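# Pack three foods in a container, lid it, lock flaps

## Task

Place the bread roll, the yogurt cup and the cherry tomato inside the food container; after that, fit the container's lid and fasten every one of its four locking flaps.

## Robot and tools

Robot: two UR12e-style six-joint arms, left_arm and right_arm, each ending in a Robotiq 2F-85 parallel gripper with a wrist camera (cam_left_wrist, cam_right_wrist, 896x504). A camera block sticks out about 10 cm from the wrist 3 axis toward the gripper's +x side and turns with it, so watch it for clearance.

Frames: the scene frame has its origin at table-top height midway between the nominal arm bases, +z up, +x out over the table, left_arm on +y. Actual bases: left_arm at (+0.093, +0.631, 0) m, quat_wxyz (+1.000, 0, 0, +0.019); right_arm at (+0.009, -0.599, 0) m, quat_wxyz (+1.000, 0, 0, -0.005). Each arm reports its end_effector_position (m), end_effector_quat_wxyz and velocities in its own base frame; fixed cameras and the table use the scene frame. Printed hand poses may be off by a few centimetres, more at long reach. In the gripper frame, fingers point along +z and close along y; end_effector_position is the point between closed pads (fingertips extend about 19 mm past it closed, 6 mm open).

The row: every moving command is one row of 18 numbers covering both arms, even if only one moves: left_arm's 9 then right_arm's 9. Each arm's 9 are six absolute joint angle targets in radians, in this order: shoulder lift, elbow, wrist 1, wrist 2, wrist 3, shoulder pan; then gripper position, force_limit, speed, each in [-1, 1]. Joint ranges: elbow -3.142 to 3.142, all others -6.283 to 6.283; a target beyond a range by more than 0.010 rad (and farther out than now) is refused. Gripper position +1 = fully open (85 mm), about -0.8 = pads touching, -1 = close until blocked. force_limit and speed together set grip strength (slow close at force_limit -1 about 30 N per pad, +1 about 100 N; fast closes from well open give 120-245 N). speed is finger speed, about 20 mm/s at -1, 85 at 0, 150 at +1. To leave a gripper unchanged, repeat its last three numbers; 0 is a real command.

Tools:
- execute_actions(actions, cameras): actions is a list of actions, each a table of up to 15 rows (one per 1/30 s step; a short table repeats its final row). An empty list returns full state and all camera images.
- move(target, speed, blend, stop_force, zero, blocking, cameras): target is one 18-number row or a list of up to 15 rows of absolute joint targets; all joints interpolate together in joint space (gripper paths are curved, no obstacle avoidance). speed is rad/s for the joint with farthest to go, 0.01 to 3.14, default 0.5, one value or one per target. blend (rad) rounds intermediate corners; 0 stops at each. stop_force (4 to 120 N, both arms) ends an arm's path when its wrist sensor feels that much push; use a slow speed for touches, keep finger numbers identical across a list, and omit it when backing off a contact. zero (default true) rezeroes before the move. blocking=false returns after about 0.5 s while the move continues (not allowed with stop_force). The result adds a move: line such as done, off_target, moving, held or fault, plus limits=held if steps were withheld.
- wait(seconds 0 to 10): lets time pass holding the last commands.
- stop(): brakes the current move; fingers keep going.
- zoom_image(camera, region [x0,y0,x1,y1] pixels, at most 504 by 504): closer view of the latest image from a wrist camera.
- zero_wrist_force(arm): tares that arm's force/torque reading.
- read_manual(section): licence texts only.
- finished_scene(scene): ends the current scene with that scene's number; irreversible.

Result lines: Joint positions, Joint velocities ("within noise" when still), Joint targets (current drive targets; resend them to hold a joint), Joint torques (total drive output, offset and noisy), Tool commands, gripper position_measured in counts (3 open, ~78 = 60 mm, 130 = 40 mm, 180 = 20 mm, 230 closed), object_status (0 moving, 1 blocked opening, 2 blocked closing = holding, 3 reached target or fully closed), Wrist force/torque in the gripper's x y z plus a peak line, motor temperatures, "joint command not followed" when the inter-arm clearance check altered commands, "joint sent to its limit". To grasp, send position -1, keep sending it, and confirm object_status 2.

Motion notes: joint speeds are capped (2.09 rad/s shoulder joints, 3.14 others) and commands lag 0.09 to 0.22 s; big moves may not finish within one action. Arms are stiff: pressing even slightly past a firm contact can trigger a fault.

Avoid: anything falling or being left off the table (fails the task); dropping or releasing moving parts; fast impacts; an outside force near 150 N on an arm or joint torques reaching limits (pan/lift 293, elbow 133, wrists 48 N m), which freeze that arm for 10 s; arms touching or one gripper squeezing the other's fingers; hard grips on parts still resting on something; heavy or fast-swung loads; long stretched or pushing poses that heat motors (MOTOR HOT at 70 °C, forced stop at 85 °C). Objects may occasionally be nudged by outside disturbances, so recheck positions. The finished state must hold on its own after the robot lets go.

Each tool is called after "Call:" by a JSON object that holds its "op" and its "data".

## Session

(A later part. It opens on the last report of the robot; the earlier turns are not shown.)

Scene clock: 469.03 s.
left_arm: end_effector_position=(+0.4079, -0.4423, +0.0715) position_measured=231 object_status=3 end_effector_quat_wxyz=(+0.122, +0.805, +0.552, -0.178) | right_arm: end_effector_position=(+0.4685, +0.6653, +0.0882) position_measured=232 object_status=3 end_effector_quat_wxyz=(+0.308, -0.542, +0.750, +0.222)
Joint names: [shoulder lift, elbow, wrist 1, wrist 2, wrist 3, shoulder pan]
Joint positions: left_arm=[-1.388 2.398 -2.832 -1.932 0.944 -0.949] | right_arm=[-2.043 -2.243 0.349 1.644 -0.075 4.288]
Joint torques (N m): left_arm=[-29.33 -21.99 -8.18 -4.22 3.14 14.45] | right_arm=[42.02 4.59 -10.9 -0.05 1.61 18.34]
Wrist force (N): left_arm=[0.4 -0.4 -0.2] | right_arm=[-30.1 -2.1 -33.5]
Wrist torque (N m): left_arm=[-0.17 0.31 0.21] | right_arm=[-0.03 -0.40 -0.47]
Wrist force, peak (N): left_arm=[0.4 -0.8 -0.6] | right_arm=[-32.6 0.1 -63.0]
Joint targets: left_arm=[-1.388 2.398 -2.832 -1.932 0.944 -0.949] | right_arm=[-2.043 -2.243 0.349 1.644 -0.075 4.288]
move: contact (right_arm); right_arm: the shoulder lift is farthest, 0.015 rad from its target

Call:
{"op": "move", "data": {"target": [[-1.3543,2.3632,-2.8622,-1.908,0.8502,-1.0401,-1,1,-1,-2.043,-2.243,0.35,1.6443,-0.0749,4.2883,-1,-1,0]], "speed": 0.04, "stop_force": 45}}

Call:
{"op": "move", "data": {"target": [[-1.3881,2.3984,-2.8316,-1.932,0.9442,-0.9488,-1,1,-1,-2.043,-2.243,0.35,1.6443,-0.0749,4.2883,-1,-1,0],[-1.5341,2.3476,-2.6348,-1.932,0.9442,-0.9488,-1,1,-1,-2.0198,-2.2416,0.3245,1.6443,-0.0749,4.2883,-1,-1,0],[-1.5856,1.905,-1.8902,-1.5708,0.6254,-1.3136,-1,1,-1,-1.6988,-2.2987,-0.2807,1.6151,-0.0973,4.2882,-1,-1,0]], "speed": [0.3,0.4,0.8], "cameras": ["cam_left_wrist"]}}

Scene clock: 472.47 s.
left_arm: end_effector_position=(+0.3860, -0.4992, +0.0715) position_measured=231 object_status=3 end_effector_quat_wxyz=(+0.122, +0.805, +0.552, -0.179) | right_arm: end_effector_position=(+0.4685, +0.6651, +0.0879) position_measured=232 object_status=3 end_effector_quat_wxyz=(+0.308, -0.542, +0.750, +0.222)
Joint names: [shoulder lift, elbow, wrist 1, wrist 2, wrist 3, shoulder pan]
Joint positions: left_arm=[-1.354 2.363 -2.862 -1.908 0.85 -1.04] | right_arm=[-2.043 -2.243 0.35 1.644 -0.075 4.288]
Joint torques (N m): left_arm=[-32.49 -48.58 -12.1 -4.13 -2.77 -32.62] | right_arm=[9.42 -5.38 -7.08 -1.15 2.09 18.04]
Wrist force (N): left_arm=[30.7 -1.6 -18.9] | right_arm=[-27.6 -1.1 -56.7]
Wrist torque (N m): left_arm=[-0.21 0.71 0.28] | right_arm=[0.02 -0.05 -0.46]
Wrist force, peak (N): left_arm=[30.6 -2.4 -23.4] | right_arm=[-27.7 -1.9 -56.7]
Joint targets: left_arm=[-1.354 2.363 -2.862 -1.908 0.850 -1.040] | right_arm=[-2.043 -2.243 0.350 1.644 -0.075 4.288]
move: done

Scene clock: 475.83 s.
left_arm: end_effector_position=(+0.3347, -0.5876, +0.3299) position_measured=231 object_status=3 end_effector_quat_wxyz=(+0.000, +0.825, +0.566, +0.000) | right_arm: end_effector_position=(+0.4275, +0.5541, +0.1498) position_measured=232 object_status=3 end_effector_quat_wxyz=(+0.176, -0.573, +0.791, +0.127)
Joint names: [shoulder lift, elbow, wrist 1, wrist 2, wrist 3, shoulder pan]
Joint positions: left_arm=[-1.586 1.905 -1.89 -1.571 0.625 -1.313] | right_arm=[-1.699 -2.299 -0.281 1.615 -0.097 4.288]
Joint torques (N m): left_arm=[-50.17 -54.78 -0.18 3.39 -3.24 -17.28] | right_arm=[59.72 27.23 2.58 -2.07 -2.14 -8.29]
Wrist force (N): left_arm=[0.2 -0.7 0.3] | right_arm=[1.3 -0.5 -0.1]
Wrist torque (N m): left_arm=[-0.18 0.31 0.29] | right_arm=[0.01 0.00 -0.33]
Wrist force, peak (N): left_arm=[31.2 -2.0 -18.1] | right_arm=[-28.3 -1.6 -55.6]
Joint targets: left_arm=[-1.586 1.905 -1.890 -1.571 0.625 -1.314] | right_arm=[-1.699 -2.299 -0.281 1.615 -0.097 4.288]
move: done
Images, in order (width x height): cam_left_wrist 896x504.

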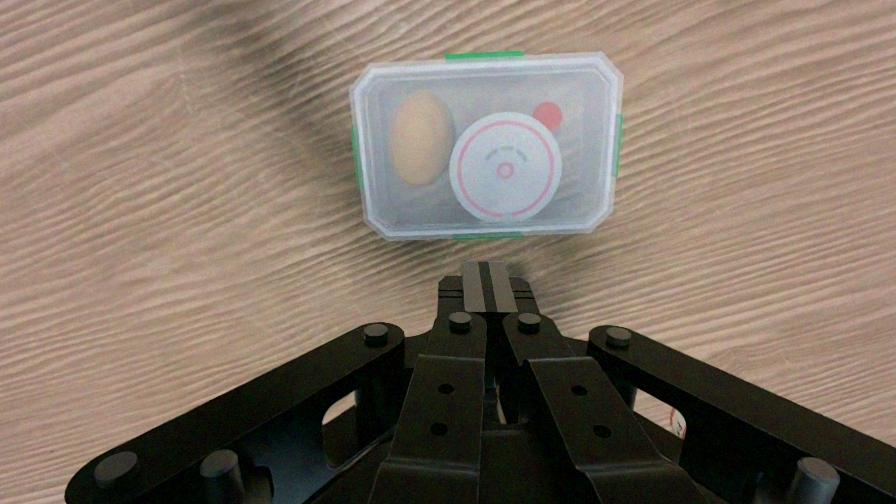

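All four flaps hang as thin strips: latched.

Call:
{"op": "finished_scene", "data": {"scene": 2}}

The scene is finished: the task was done.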